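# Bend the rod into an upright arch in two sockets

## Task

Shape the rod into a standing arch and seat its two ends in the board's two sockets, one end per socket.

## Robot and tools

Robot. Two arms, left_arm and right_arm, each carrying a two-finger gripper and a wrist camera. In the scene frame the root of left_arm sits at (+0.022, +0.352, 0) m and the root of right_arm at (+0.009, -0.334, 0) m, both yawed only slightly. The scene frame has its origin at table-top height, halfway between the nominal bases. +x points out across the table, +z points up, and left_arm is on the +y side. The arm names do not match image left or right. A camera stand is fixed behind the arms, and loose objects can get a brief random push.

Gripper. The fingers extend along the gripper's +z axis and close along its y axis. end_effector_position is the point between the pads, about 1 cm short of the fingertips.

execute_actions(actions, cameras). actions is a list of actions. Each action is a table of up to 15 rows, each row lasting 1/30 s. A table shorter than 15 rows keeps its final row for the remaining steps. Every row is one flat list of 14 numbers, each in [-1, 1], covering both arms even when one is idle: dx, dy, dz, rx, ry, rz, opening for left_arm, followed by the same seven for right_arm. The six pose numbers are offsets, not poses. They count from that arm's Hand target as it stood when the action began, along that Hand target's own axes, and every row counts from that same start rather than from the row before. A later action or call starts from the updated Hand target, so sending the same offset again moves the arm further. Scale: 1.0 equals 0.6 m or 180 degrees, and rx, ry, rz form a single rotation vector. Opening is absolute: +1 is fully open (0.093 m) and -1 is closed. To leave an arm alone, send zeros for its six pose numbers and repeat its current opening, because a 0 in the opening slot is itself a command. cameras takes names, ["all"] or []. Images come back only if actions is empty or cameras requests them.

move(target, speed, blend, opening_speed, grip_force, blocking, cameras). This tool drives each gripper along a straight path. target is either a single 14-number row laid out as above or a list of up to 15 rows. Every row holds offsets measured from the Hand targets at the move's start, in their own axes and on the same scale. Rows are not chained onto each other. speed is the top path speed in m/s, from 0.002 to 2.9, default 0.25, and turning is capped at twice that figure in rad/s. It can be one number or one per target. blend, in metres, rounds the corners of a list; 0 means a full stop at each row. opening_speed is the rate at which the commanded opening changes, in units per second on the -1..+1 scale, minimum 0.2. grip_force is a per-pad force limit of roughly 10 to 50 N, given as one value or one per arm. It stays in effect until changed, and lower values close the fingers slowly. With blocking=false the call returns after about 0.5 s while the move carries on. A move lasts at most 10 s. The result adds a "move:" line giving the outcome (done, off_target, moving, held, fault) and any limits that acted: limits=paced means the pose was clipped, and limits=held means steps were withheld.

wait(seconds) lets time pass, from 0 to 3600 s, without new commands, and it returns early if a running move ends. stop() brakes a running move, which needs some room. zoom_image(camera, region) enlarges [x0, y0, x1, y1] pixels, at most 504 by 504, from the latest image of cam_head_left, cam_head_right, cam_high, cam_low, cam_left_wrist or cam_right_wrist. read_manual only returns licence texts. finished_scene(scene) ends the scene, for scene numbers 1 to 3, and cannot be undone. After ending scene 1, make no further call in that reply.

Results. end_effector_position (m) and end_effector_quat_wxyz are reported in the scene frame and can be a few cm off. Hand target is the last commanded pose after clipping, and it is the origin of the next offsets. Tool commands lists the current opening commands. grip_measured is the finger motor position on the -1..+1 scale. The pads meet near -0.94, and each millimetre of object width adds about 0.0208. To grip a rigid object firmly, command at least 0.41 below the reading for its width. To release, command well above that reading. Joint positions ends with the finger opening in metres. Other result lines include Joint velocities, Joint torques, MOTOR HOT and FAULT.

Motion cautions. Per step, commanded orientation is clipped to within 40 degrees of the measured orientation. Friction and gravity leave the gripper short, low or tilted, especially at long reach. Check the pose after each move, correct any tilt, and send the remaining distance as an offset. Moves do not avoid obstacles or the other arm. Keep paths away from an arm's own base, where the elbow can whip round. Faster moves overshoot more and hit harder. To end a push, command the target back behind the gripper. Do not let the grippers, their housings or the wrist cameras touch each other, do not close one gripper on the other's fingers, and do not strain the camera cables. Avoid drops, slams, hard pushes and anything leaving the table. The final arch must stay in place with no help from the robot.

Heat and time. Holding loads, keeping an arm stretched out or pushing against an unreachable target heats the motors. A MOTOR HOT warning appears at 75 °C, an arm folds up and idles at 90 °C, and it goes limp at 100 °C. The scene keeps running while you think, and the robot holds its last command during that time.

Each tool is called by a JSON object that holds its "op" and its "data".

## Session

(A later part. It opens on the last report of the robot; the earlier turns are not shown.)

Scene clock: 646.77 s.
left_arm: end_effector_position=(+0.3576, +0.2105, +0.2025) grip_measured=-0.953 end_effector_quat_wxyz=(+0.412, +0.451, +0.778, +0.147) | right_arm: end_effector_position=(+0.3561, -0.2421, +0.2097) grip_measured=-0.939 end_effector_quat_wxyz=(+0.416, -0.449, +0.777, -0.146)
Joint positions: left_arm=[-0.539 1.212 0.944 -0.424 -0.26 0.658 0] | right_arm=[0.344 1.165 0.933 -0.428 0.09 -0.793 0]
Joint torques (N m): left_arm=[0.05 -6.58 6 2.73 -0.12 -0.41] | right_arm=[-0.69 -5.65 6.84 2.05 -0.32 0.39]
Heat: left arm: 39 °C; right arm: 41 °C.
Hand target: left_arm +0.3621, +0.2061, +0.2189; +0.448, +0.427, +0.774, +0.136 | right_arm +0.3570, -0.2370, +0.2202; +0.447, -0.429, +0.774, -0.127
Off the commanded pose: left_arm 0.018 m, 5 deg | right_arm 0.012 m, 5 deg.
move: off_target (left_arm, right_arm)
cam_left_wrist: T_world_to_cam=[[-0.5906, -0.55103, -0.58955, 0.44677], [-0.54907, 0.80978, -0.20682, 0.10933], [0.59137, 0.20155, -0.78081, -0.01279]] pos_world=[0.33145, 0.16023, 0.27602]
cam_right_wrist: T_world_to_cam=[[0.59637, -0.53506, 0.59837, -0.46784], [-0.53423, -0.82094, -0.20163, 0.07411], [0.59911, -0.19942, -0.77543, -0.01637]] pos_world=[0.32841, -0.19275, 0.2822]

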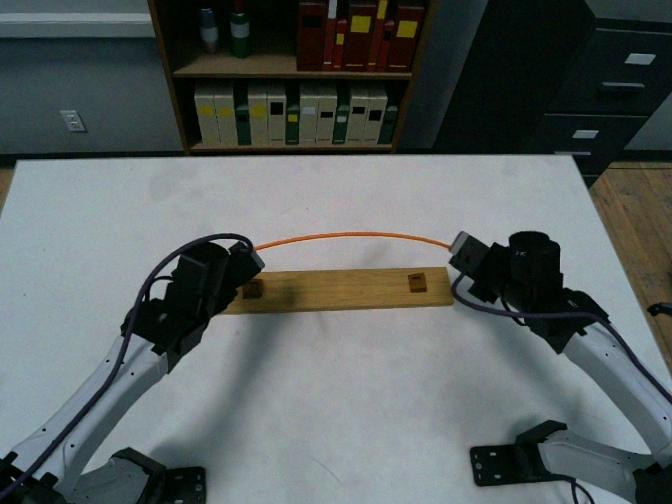

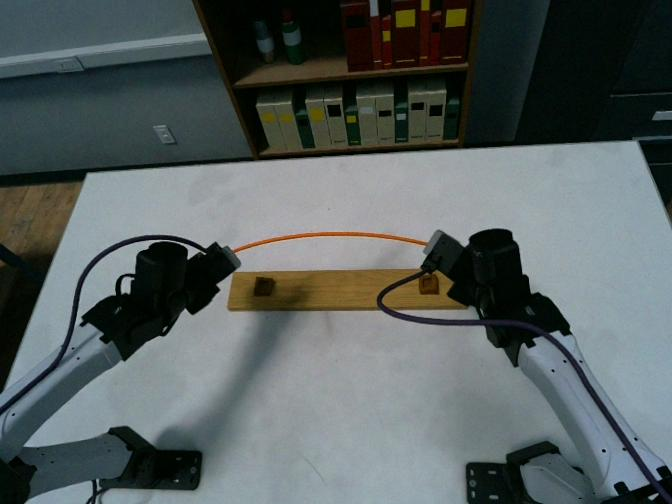

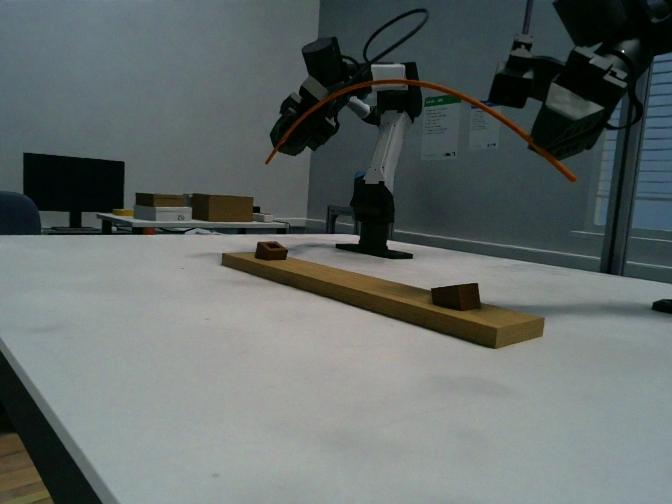

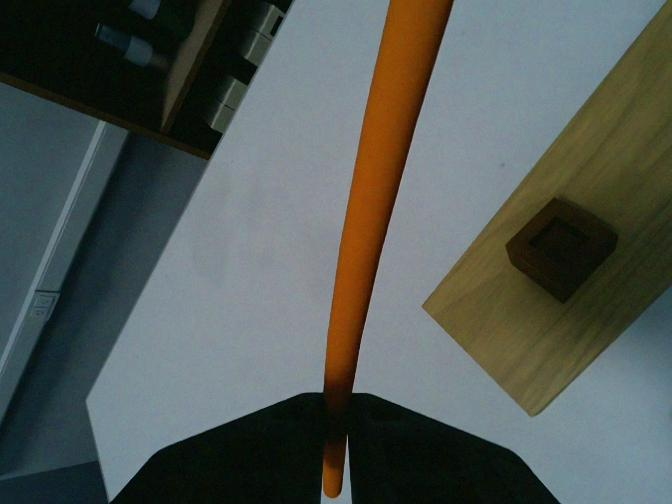

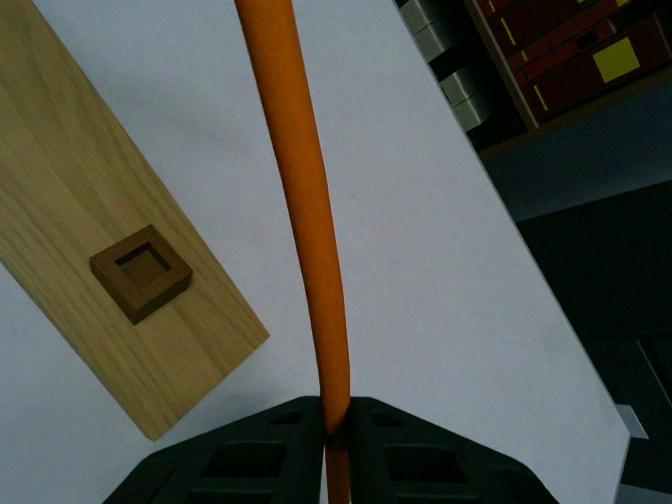

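{"op": "move", "data": {"target": [[0.0035,-0.0892,0.1232,0.0173,-0.0886,-0.1557,-1,0.0088,0.0885,0.1400,-0.0163,-0.0909,0.1541,-1]], "speed": 0.1, "cameras": ["all"]}}

Scene clock: 822.70 s.
left_arm: end_effector_position=(+0.3886, +0.1732, +0.1326) grip_measured=-0.954 end_effector_quat_wxyz=(+0.533, +0.273, +0.800, -0.021) | right_arm: end_effector_position=(+0.3949, -0.2038, +0.1375) grip_measured=-0.939 end_effector_quat_wxyz=(+0.548, -0.271, +0.790, +0.026)
Joint positions: left_arm=[-0.525 1.412 0.597 0.367 -0.121 0.23 0] | right_arm=[0.335 1.401 0.573 0.419 -0.081 -0.318 0]
Joint torques (N m): left_arm=[-0.03 -5.19 5.53 3.18 0.22 -0.57] | right_arm=[0.46 -3.93 6.08 2.3 -0.41 0.54]
Heat: left arm: 50 °C; right arm: 45 °C.
Hand target: left_arm +0.3926, +0.1629, +0.1444; +0.558, +0.254, +0.788, -0.057 | right_arm +0.3938, -0.1935, +0.1384; +0.558, -0.257, +0.786, +0.065
Off the commanded pose: left_arm 0.016 m, 6 deg | right_arm 0.010 m, 5 deg.
move: off_target (left_arm, right_arm)
cam_left_wrist: T_world_to_cam=[[-0.4696, -0.84777, -0.2465, 0.36219], [-0.60473, 0.51228, -0.60981, 0.2687], [0.64326, -0.13731, -0.75324, -0.04333]] pos_world=[0.36045, 0.16346, 0.2205]
cam_right_wrist: T_world_to_cam=[[0.48, -0.83647, 0.26444, -0.39676], [-0.56868, -0.52621, -0.63223, 0.24446], [0.66799, 0.15308, -0.72826, -0.0498]] pos_world=[0.36272, -0.19562, 0.2232]

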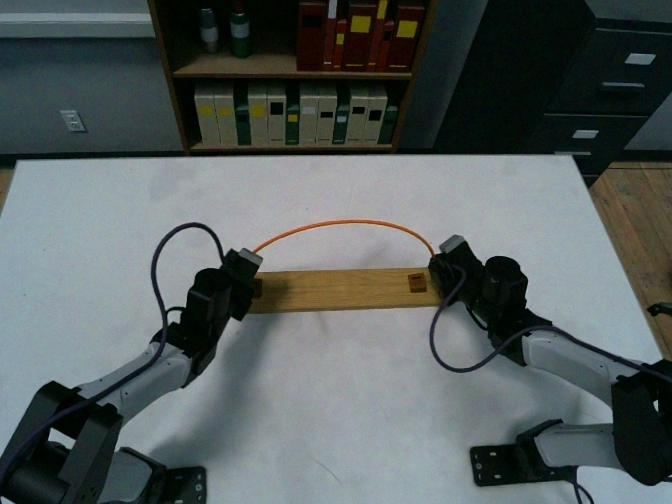

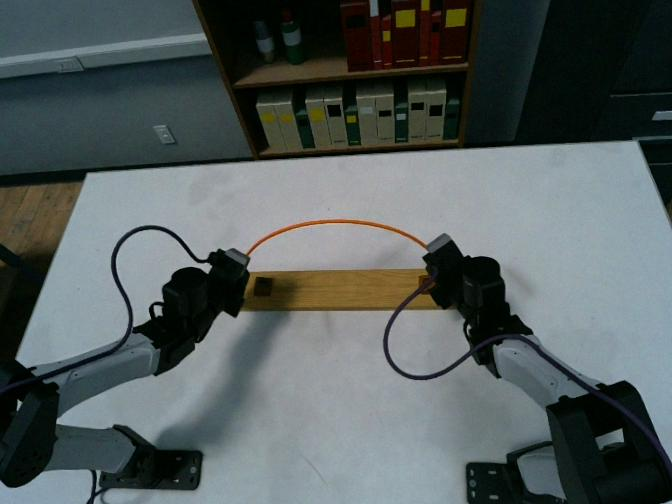

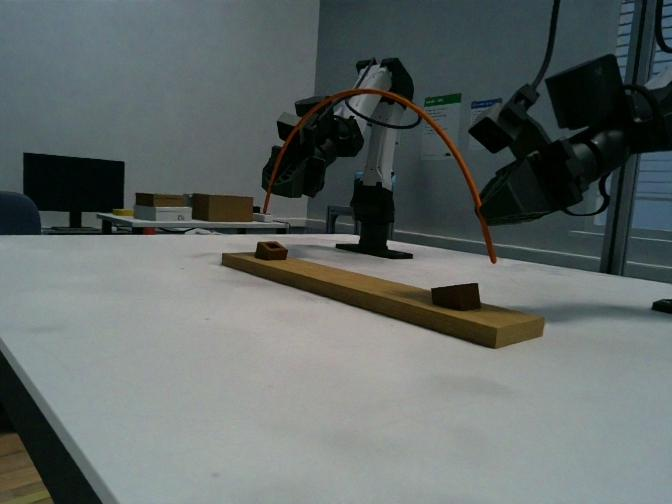

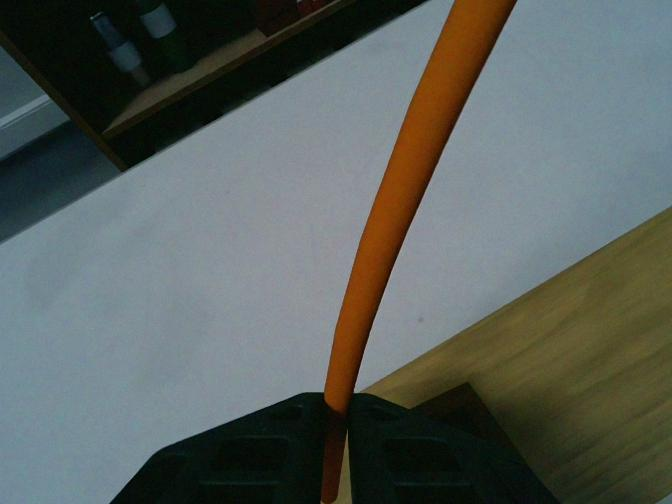

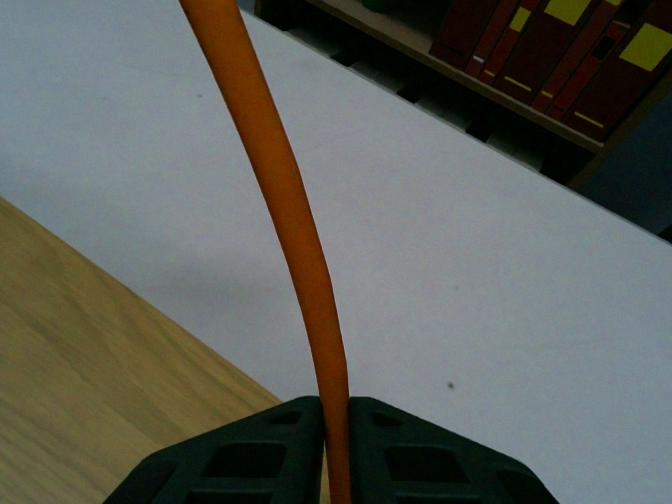

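{"op": "zoom_image", "data": {"camera": "cam_head_left", "region": [210, 220, 310, 330]}}

{"op": "zoom_image", "data": {"camera": "cam_head_right", "region": [210, 220, 310, 330]}}

{"op": "zoom_image", "data": {"camera": "cam_head_left", "region": [390, 220, 490, 330]}}

{"op": "zoom_image", "data": {"camera": "cam_head_right", "region": [390, 220, 490, 330]}}

{"op": "zoom_image", "data": {"camera": "cam_low", "region": [220, 180, 560, 360]}}

Scaled by 4.582.

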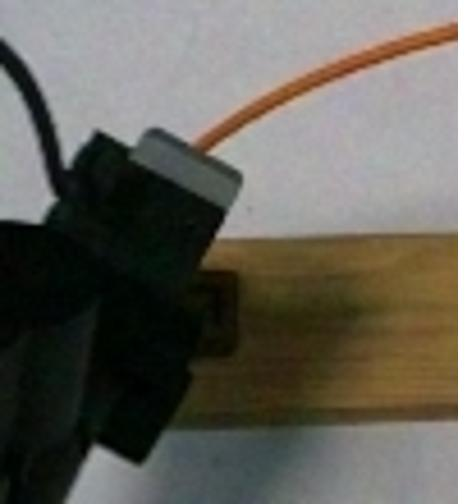

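Scaled by 4.582.

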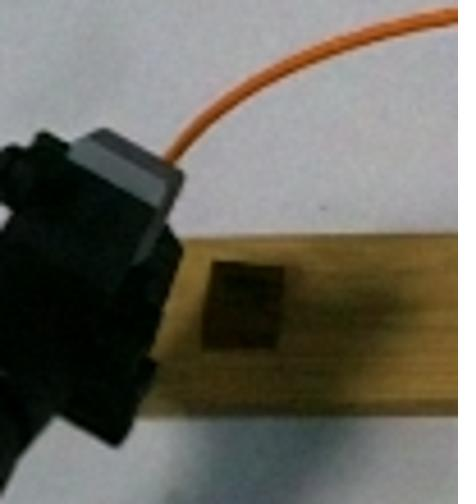

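Scaled by 4.582.

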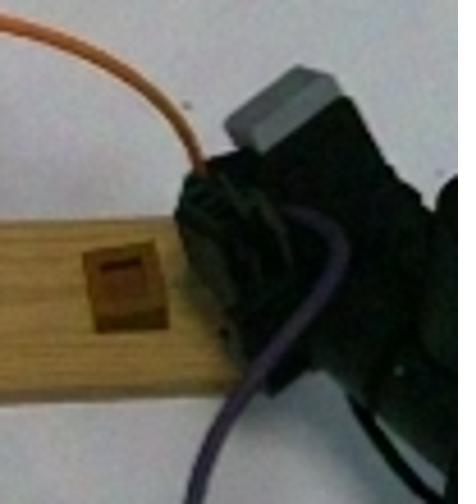

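Scaled by 4.582.

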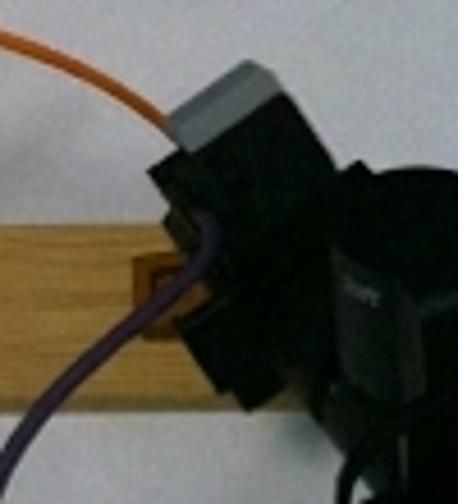

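Scaled by 1.482.

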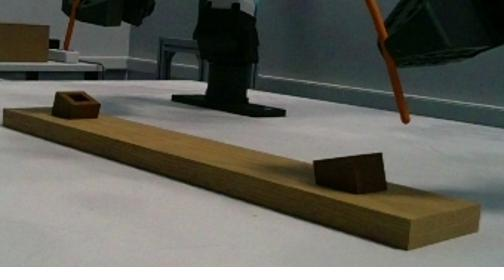

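{"op": "move", "data": {"target": [[0.0020,-0.0697,0.0325,0.0110,-0.0206,-0.0378,-1,0.0395,0.0518,0.0348,-0.0041,-0.0079,0.0141,-1]], "speed": 0.06, "cameras": ["all"]}}

{"op": "zoom_image", "data": {"camera": "cam_low", "region": [220, 180, 560, 360]}}

Scene clock: 921.80 s.
left_arm: end_effector_position=(+0.3885, +0.1397, +0.1105) grip_measured=-0.954 end_effector_quat_wxyz=(+0.546, +0.222, +0.805, -0.066) | right_arm: end_effector_position=(+0.3960, -0.1834, +0.1039) grip_measured=-0.939 end_effector_quat_wxyz=(+0.560, -0.239, +0.792, +0.046)
Joint positions: left_arm=[-0.622 1.561 0.579 0.568 -0.193 0.064 0] | right_arm=[0.411 1.563 0.503 0.683 -0.008 -0.213 0]
Joint torques (N m): left_arm=[-1.63 -6.12 5.44 3.42 0.24 -0.43] | right_arm=[1.88 -4.42 5.57 2.28 -0.43 0.35]
Heat: left arm: 54 °C; right arm: 52 °C.
Hand target: left_arm +0.3895, +0.1198, +0.1282; +0.575, +0.214, +0.782, -0.112 | right_arm +0.3908, -0.1664, +0.1035; +0.565, -0.242, +0.784, +0.086
Off the commanded pose: left_arm 0.027 m, 7 deg | right_arm 0.018 m, 5 deg.
move: off_target (left_arm, right_arm)
cam_left_wrist: T_world_to_cam=[[-0.44054, -0.88884, -0.12607, 0.30945], [-0.62918, 0.40586, -0.66289, 0.30248], [0.64036, -0.21271, -0.73803, -0.05449]] pos_world=[0.36153, 0.1407, 0.19931]
cam_right_wrist: T_world_to_cam=[[0.45236, -0.86828, 0.20361, -0.3599], [-0.58133, -0.46022, -0.67101, 0.25572], [0.67633, 0.18517, -0.71294, -0.07716]] pos_world=[0.36365, -0.18052, 0.18986]

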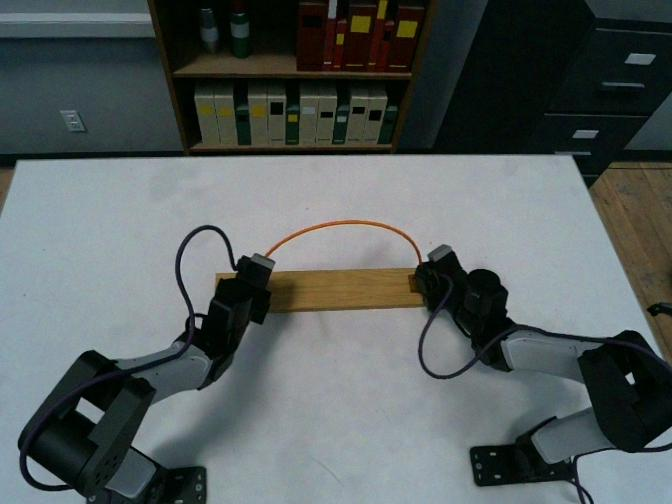

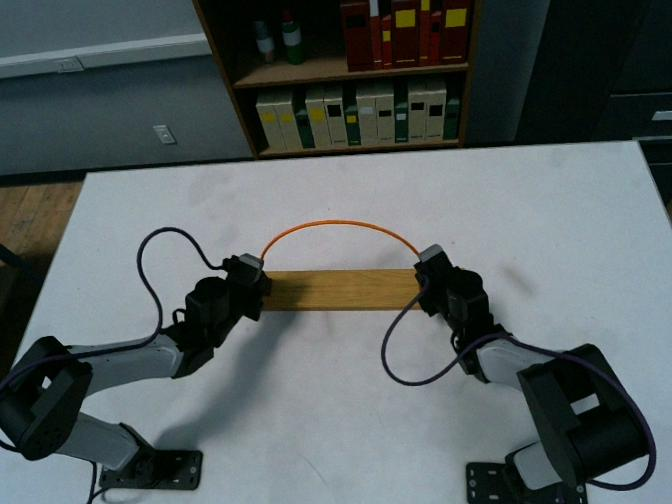

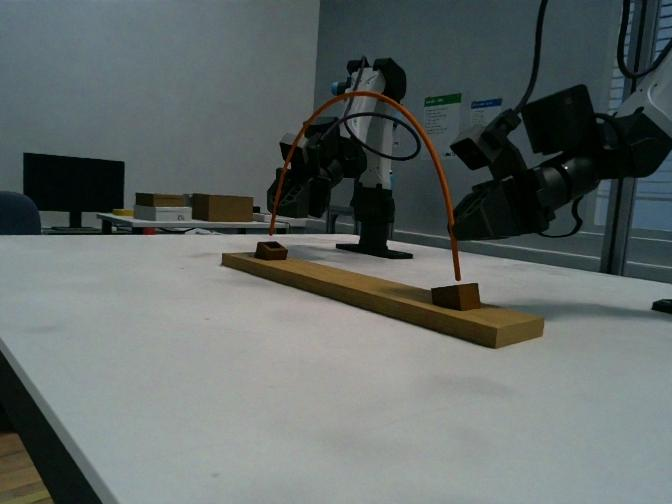

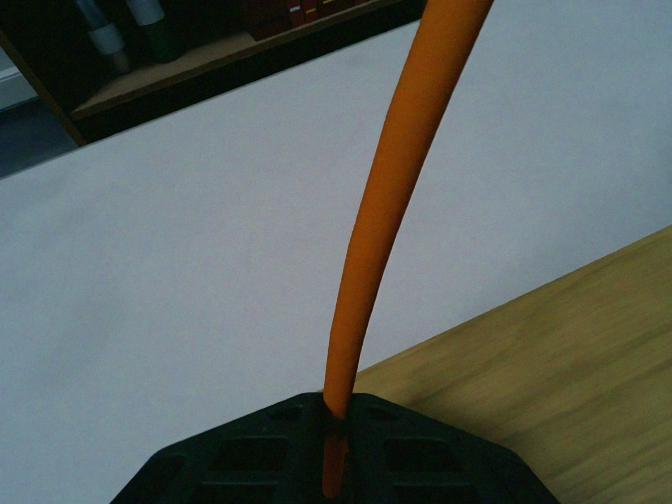

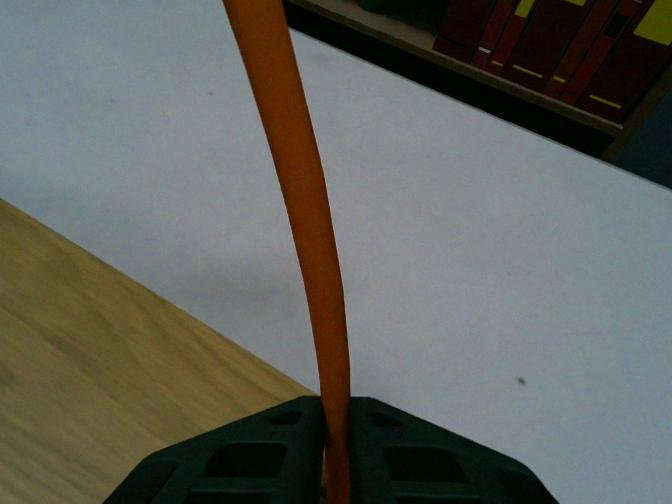

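Scaled by 1.482.

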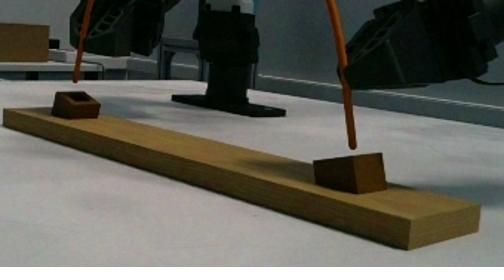

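{"op": "move", "data": {"target": [[0.0238,-0.0055,0.0040,0,0,0,-1,0.0422,0.0062,0.0077,0,0,0,-1]], "speed": 0.05, "cameras": ["all"]}}

{"op": "zoom_image", "data": {"camera": "cam_low", "region": [220, 200, 360, 290]}}

{"op": "zoom_image", "data": {"camera": "cam_low", "region": [400, 220, 540, 330]}}

Scene clock: 973.93 s.
left_arm: end_effector_position=(+0.3854, +0.1388, +0.0954) grip_measured=-0.954 end_effector_quat_wxyz=(+0.545, +0.223, +0.806, -0.065) | right_arm: end_effector_position=(+0.3928, -0.1847, +0.0794) grip_measured=-0.939 end_effector_quat_wxyz=(+0.562, -0.238, +0.791, +0.047)
Joint positions: left_arm=[-0.632 1.608 0.546 0.645 -0.202 0.063 0] | right_arm=[0.411 1.665 0.448 0.845 -0.008 -0.212 0]
Joint torques (N m): left_arm=[-1.58 -6.26 5.2 3.44 0.24 -0.45] | right_arm=[1.84 -4.48 4.86 2.18 -0.46 0.31]
Heat: left arm: 59 °C; right arm: 57 °C.
Hand target: left_arm +0.3865, +0.1188, +0.1137; +0.575, +0.214, +0.782, -0.112 | right_arm +0.3868, -0.1684, +0.0779; +0.565, -0.242, +0.784, +0.086
Off the commanded pose: left_arm 0.027 m, 7 deg | right_arm 0.017 m, 5 deg.
move: off_target (left_arm, right_arm)
cam_left_wrist: T_world_to_cam=[[-0.44149, -0.888, -0.12859, 0.30586], [-0.6295, 0.40867, -0.66085, 0.29048], [0.63938, -0.21081, -0.73942, -0.06355]] pos_world=[0.35853, 0.1395, 0.1843]
cam_right_wrist: T_world_to_cam=[[0.45098, -0.8691, 0.20319, -0.35415], [-0.57821, -0.45791, -0.67528, 0.23645], [0.67992, 0.18705, -0.70903, -0.09359]] pos_world=[0.36006, -0.18202, 0.16527]

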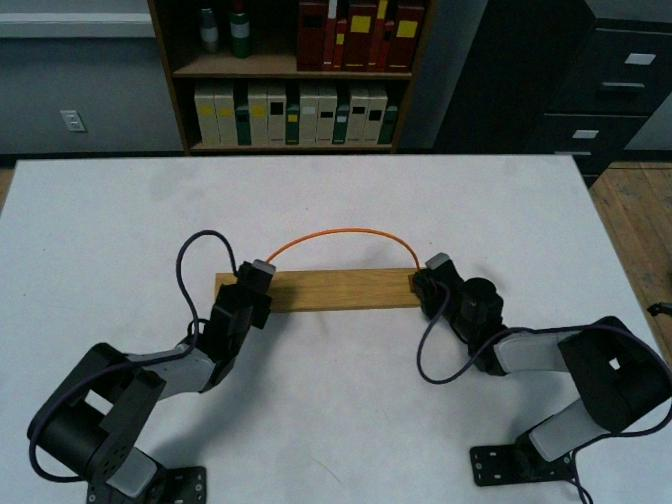

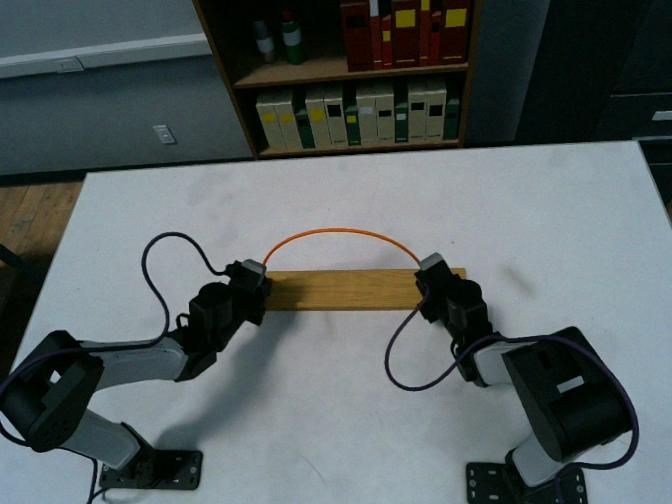

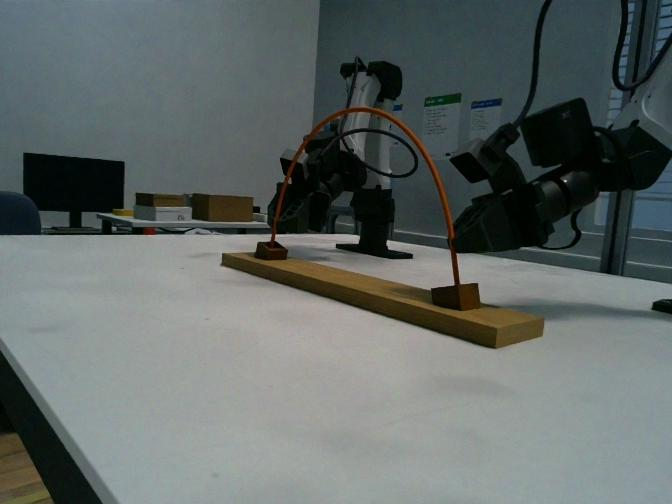

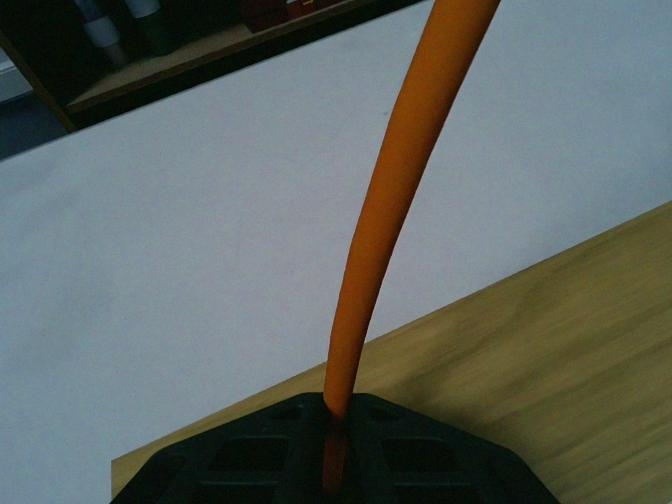

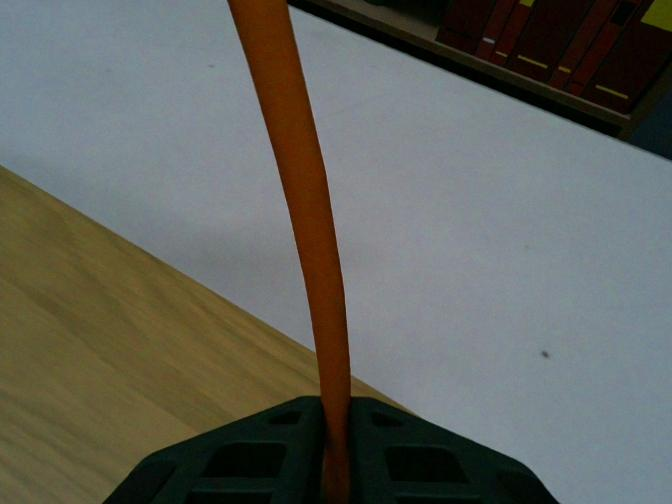

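Scaled by 3.600.

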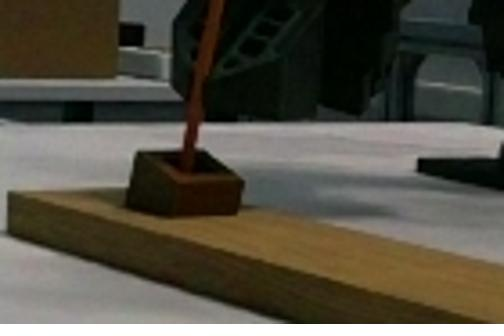

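Scaled by 3.600.

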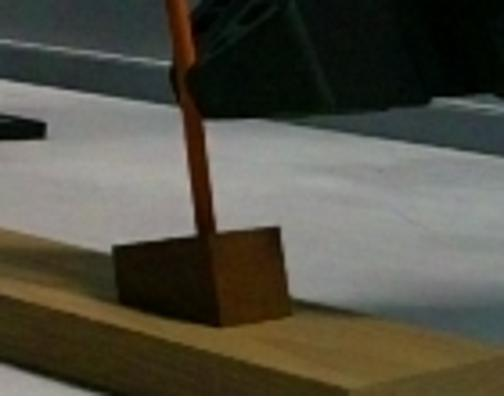

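{"op": "move", "data": {"target": [[0.0156,0.0020,0.0038,0,0,0,-1,0.0160,-0.0010,0.0044,0,0,0,-1]], "speed": 0.04, "cameras": ["cam_low","cam_left_wrist","cam_right_wrist"]}}

{"op": "zoom_image", "data": {"camera": "cam_low", "region": [220, 200, 360, 290]}}

{"op": "zoom_image", "data": {"camera": "cam_low", "region": [400, 220, 540, 330]}}

Scene clock: 991.57 s.
left_arm: end_effector_position=(+0.3877, +0.1371, +0.0937) grip_measured=-0.954 end_effector_quat_wxyz=(+0.557, +0.219, +0.798, -0.070) | right_arm: end_effector_position=(+0.3953, -0.1837, +0.0778) grip_measured=-0.939 end_effector_quat_wxyz=(+0.576, -0.235, +0.782, +0.048)
Joint positions: left_arm=[-0.632 1.643 0.532 0.724 -0.202 0.063 0] | right_arm=[0.411 1.71 0.438 0.934 -0.008 -0.212 0]
Joint torques (N m): left_arm=[-1.11 -6 4.78 3.17 0.29 -0.43] | right_arm=[1.16 -4.23 4.3 1.96 -0.56 0.34]
Heat: left arm: 60 °C; right arm: 55 °C.
Hand target: left_arm +0.3866, +0.1208, +0.1041; +0.575, +0.214, +0.782, -0.112 | right_arm +0.3869, -0.1706, +0.0682; +0.565, -0.242, +0.784, +0.086
Off the commanded pose: left_arm 0.019 m, 6 deg | right_arm 0.018 m, 5 deg.
move: off_target (left_arm, right_arm)
cam_left_wrist: T_world_to_cam=[[-0.43823, -0.89027, -0.124, 0.30381], [-0.61224, 0.39664, -0.68398, 0.28863], [0.65811, -0.22383, -0.71888, -0.07415]] pos_world=[0.35865, 0.13939, 0.18178]
cam_right_wrist: T_world_to_cam=[[0.44477, -0.87148, 0.20666, -0.35243], [-0.55738, -0.44993, -0.69777, 0.23222], [0.70108, 0.19516, -0.68586, -0.10532]] pos_world=[0.36002, -0.1821, 0.16264]

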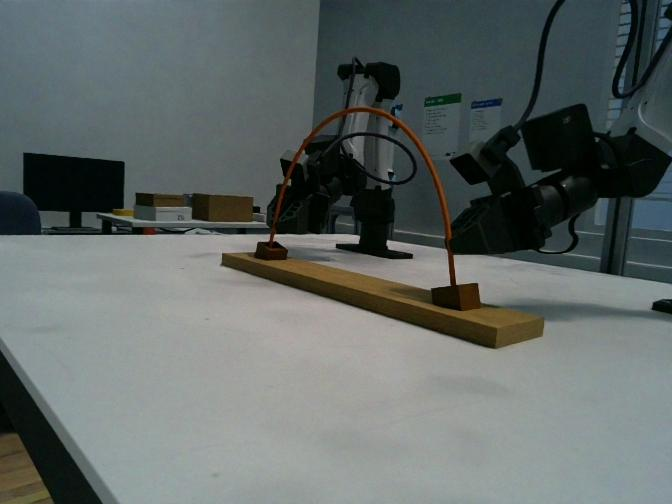

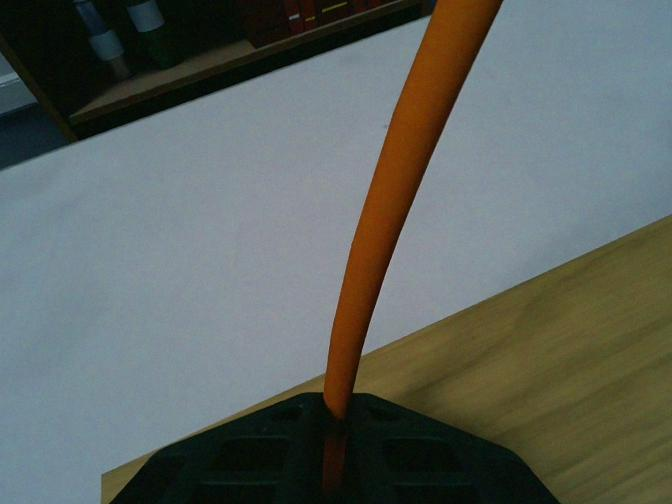

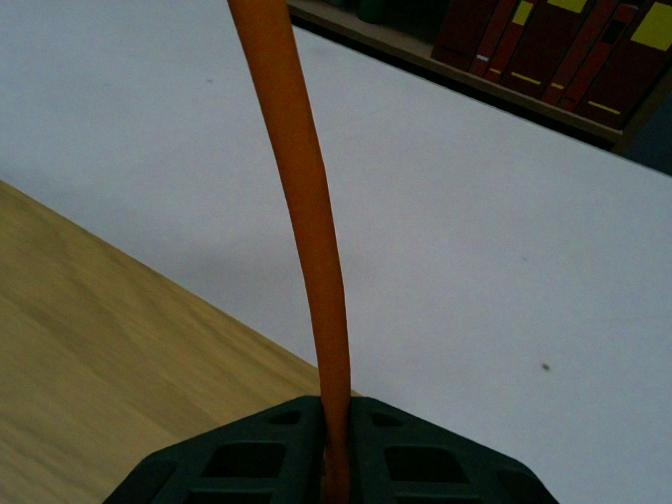

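Scaled by 3.600.

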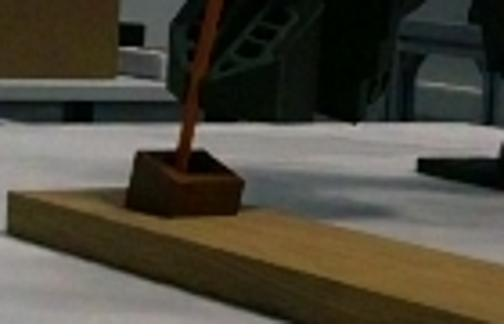

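Scaled by 3.600.

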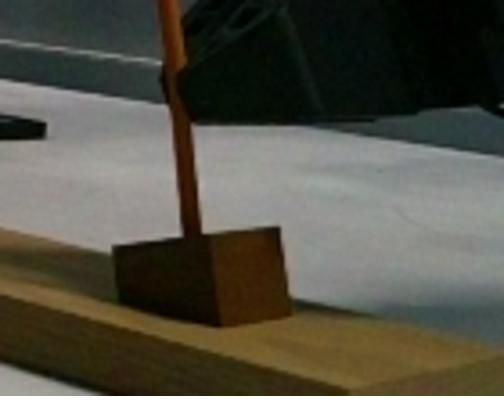

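{"op": "move", "data": {"target": [[0.0048,0.0206,-0.0098,-0.0041,0.0077,0.0142,-1,-0.0058,-0.0204,-0.0053,0.0041,0.0080,-0.0141,-1]], "speed": 0.04, "cameras": ["cam_low","cam_left_wrist","cam_right_wrist"]}}

{"op": "zoom_image", "data": {"camera": "cam_low", "region": [220, 200, 360, 290]}}

{"op": "zoom_image", "data": {"camera": "cam_low", "region": [400, 220, 540, 330]}}

Scene clock: 1015.70 s.
left_arm: end_effector_position=(+0.3897, +0.1428, +0.0940) grip_measured=-0.954 end_effector_quat_wxyz=(+0.559, +0.227, +0.795, -0.062) | right_arm: end_effector_position=(+0.3960, -0.1880, +0.0777) grip_measured=-0.939 end_effector_quat_wxyz=(+0.574, -0.246, +0.780, +0.042)
Joint positions: left_arm=[-0.613 1.639 0.524 0.733 -0.187 0.093 0] | right_arm=[0.392 1.702 0.438 0.919 -0.03 -0.242 0]
Joint torques (N m): left_arm=[0.06 -8.66 4.19 2.65 0.31 -0.2] | right_arm=[-0.18 -7.17 5.79 1.42 -0.47 0.15]
Heat: left arm: 61 °C; right arm: 54 °C.
Hand target: left_arm +0.3866, +0.1348, +0.1042; +0.569, +0.229, +0.785, -0.091 | right_arm +0.3910, -0.1815, +0.0743; +0.558, -0.257, +0.786, +0.065
Off the commanded pose: left_arm 0.013 m, 4 deg | right_arm 0.009 m, 3 deg.
move: off_target (left_arm, right_arm)
cam_left_wrist: T_world_to_cam=[[-0.44137, -0.88535, -0.14609, 0.31243], [-0.60224, 0.41297, -0.6832, 0.28153], [0.6652, -0.21357, -0.71547, -0.07849]] pos_world=[0.35966, 0.14358, 0.18183]
cam_right_wrist: T_world_to_cam=[[0.45387, -0.86189, 0.22616, -0.35983], [-0.55092, -0.47091, -0.689, 0.22341], [0.70035, 0.18812, -0.68856, -0.10584]] pos_world=[0.36052, -0.18502, 0.16243]

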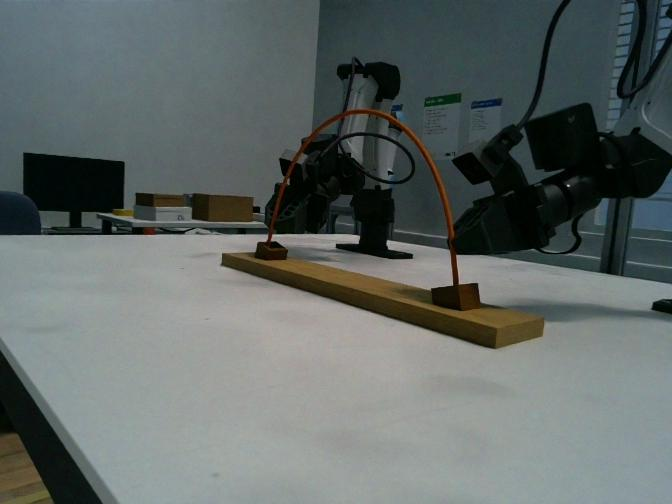

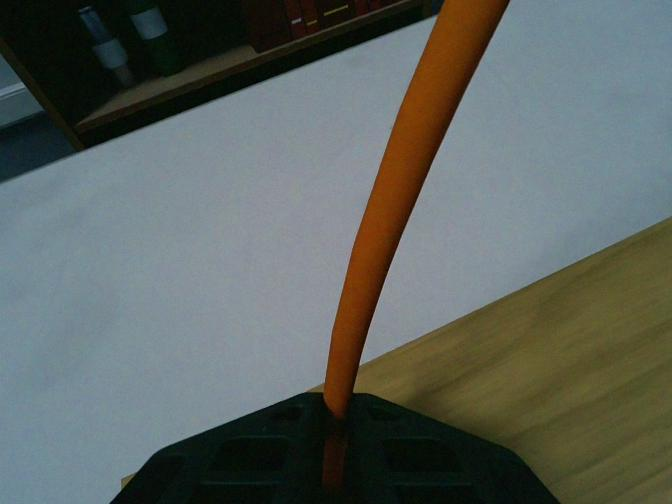

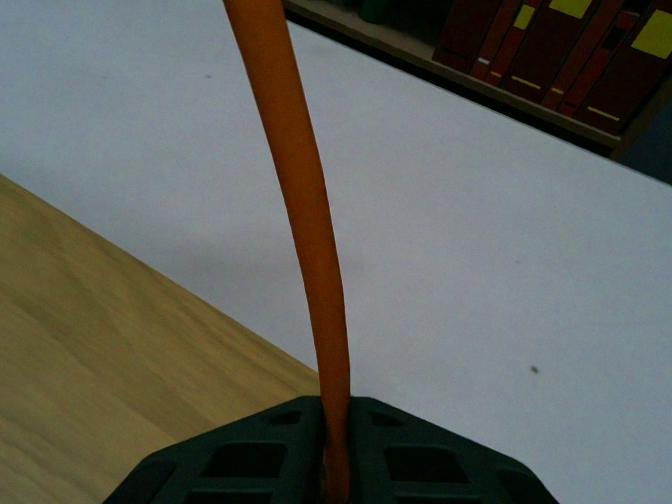

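Scaled by 3.600.

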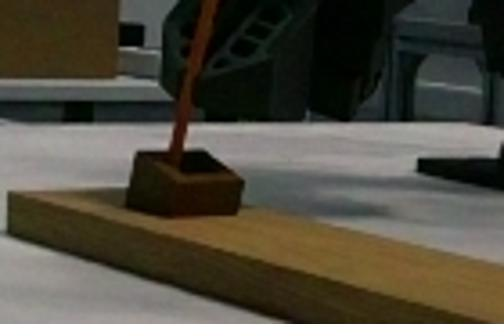

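Scaled by 3.600.

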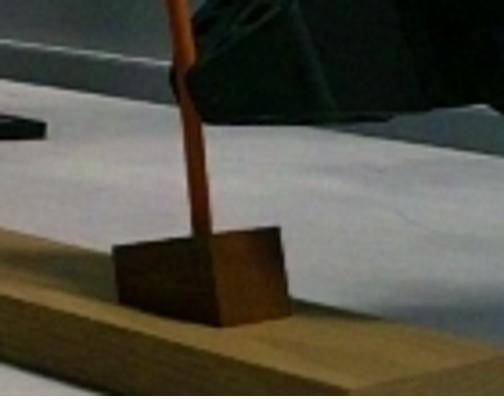

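{"op": "move", "data": {"target": [[0,0,0,0,0,0,-0.2,0,0,0,0,0,0,-0.2]], "opening_speed": 0.3, "cameras": ["all"]}}

{"op": "zoom_image", "data": {"camera": "cam_low", "region": [220, 200, 360, 290]}}

{"op": "zoom_image", "data": {"camera": "cam_low", "region": [400, 220, 540, 330]}}

Scene clock: 1041.37 s.
left_arm: end_effector_position=(+0.3866, +0.1380, +0.0924) grip_measured=-0.203 end_effector_quat_wxyz=(+0.555, +0.237, +0.793, -0.078) | right_arm: end_effector_position=(+0.3896, -0.1847, +0.0660) grip_measured=-0.202 end_effector_quat_wxyz=(+0.551, -0.259, +0.791, +0.055)
Joint positions: left_arm=[-0.61 1.639 0.521 0.733 -0.147 0.091 0.035] | right_arm=[0.39 1.702 0.438 0.867 -0.064 -0.243 0.035]
Joint torques (N m): left_arm=[-0.08 -8.59 4.45 2.66 -0.05 -0.18] | right_arm=[-0.16 -7.17 6.02 1.8 -0.11 0.08]
Heat: left arm: 58 °C; right arm: 50 °C.
Hand target: left_arm +0.3866, +0.1349, +0.1042; +0.569, +0.229, +0.785, -0.091 | right_arm +0.3910, -0.1816, +0.0742; +0.558, -0.257, +0.786, +0.065
Off the commanded pose: left_arm 0.012 m, 3 deg | right_arm 0.009 m, 2 deg.
move: done
cam_left_wrist: T_world_to_cam=[[-0.47288, -0.87151, -0.12984, 0.31538], [-0.59565, 0.42477, -0.68174, 0.27621], [0.6493, -0.24505, -0.71998, -0.0676]] pos_world=[0.35756, 0.14097, 0.18058]
cam_right_wrist: T_world_to_cam=[[0.49195, -0.84571, 0.20681, -0.36192], [-0.57162, -0.49292, -0.65595, 0.21528], [0.65668, 0.20448, -0.72592, -0.08753]] pos_world=[0.35859, -0.18207, 0.15252]

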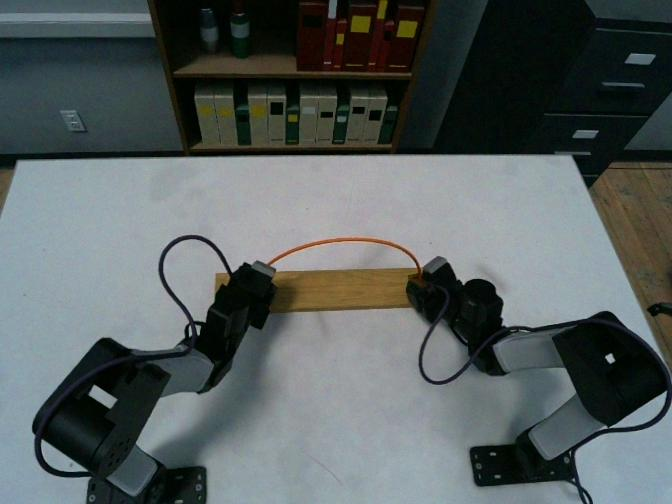

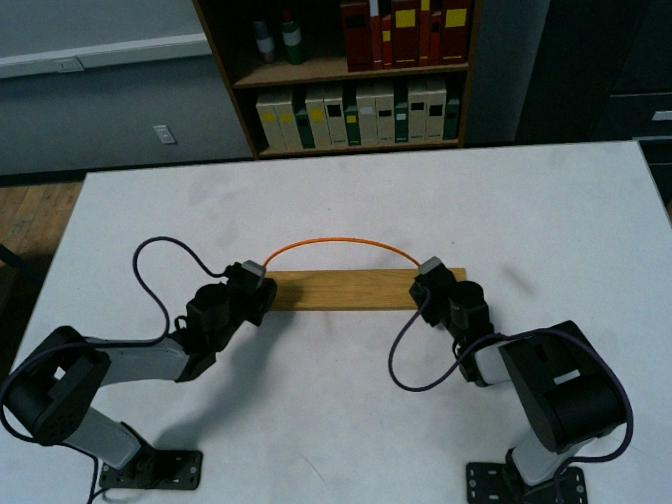

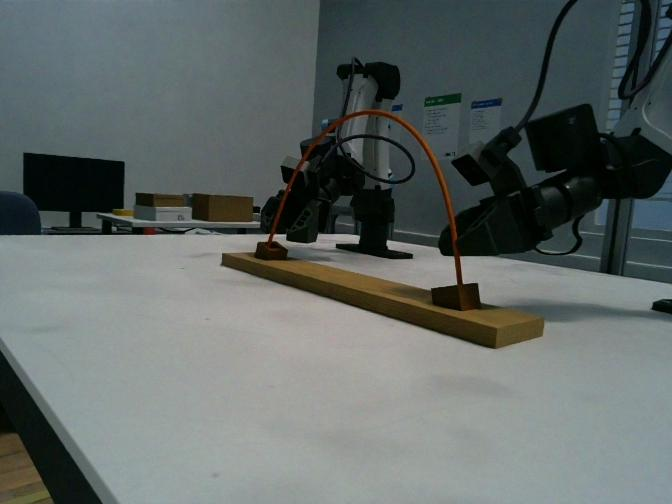

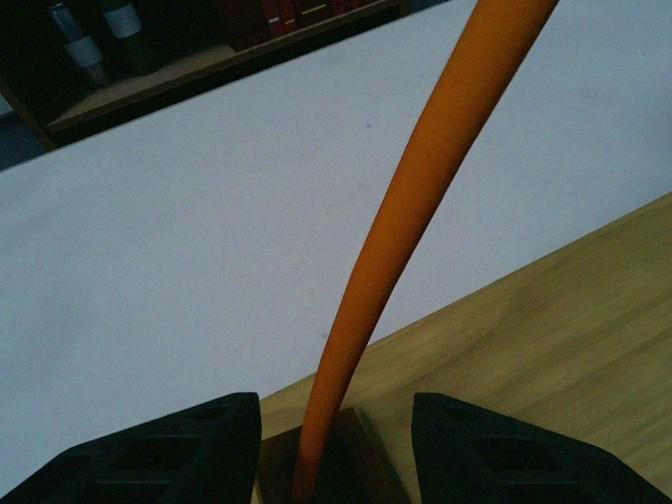

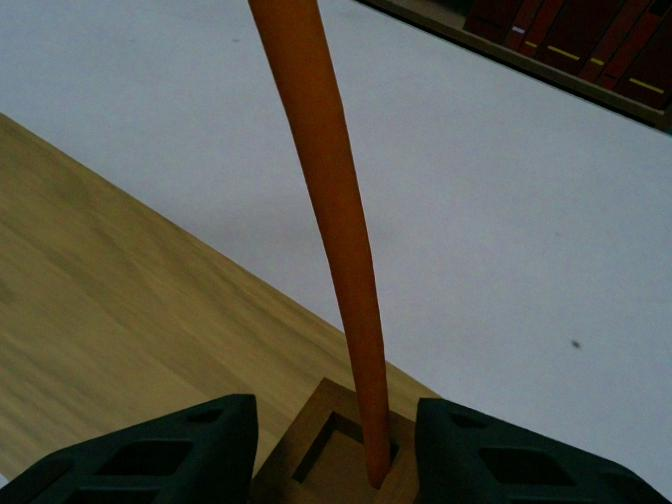

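Scaled by 3.600.

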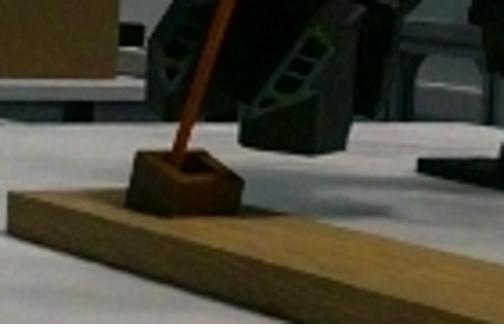

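Scaled by 3.600.

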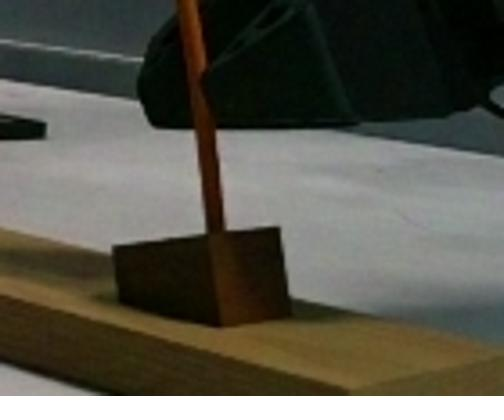

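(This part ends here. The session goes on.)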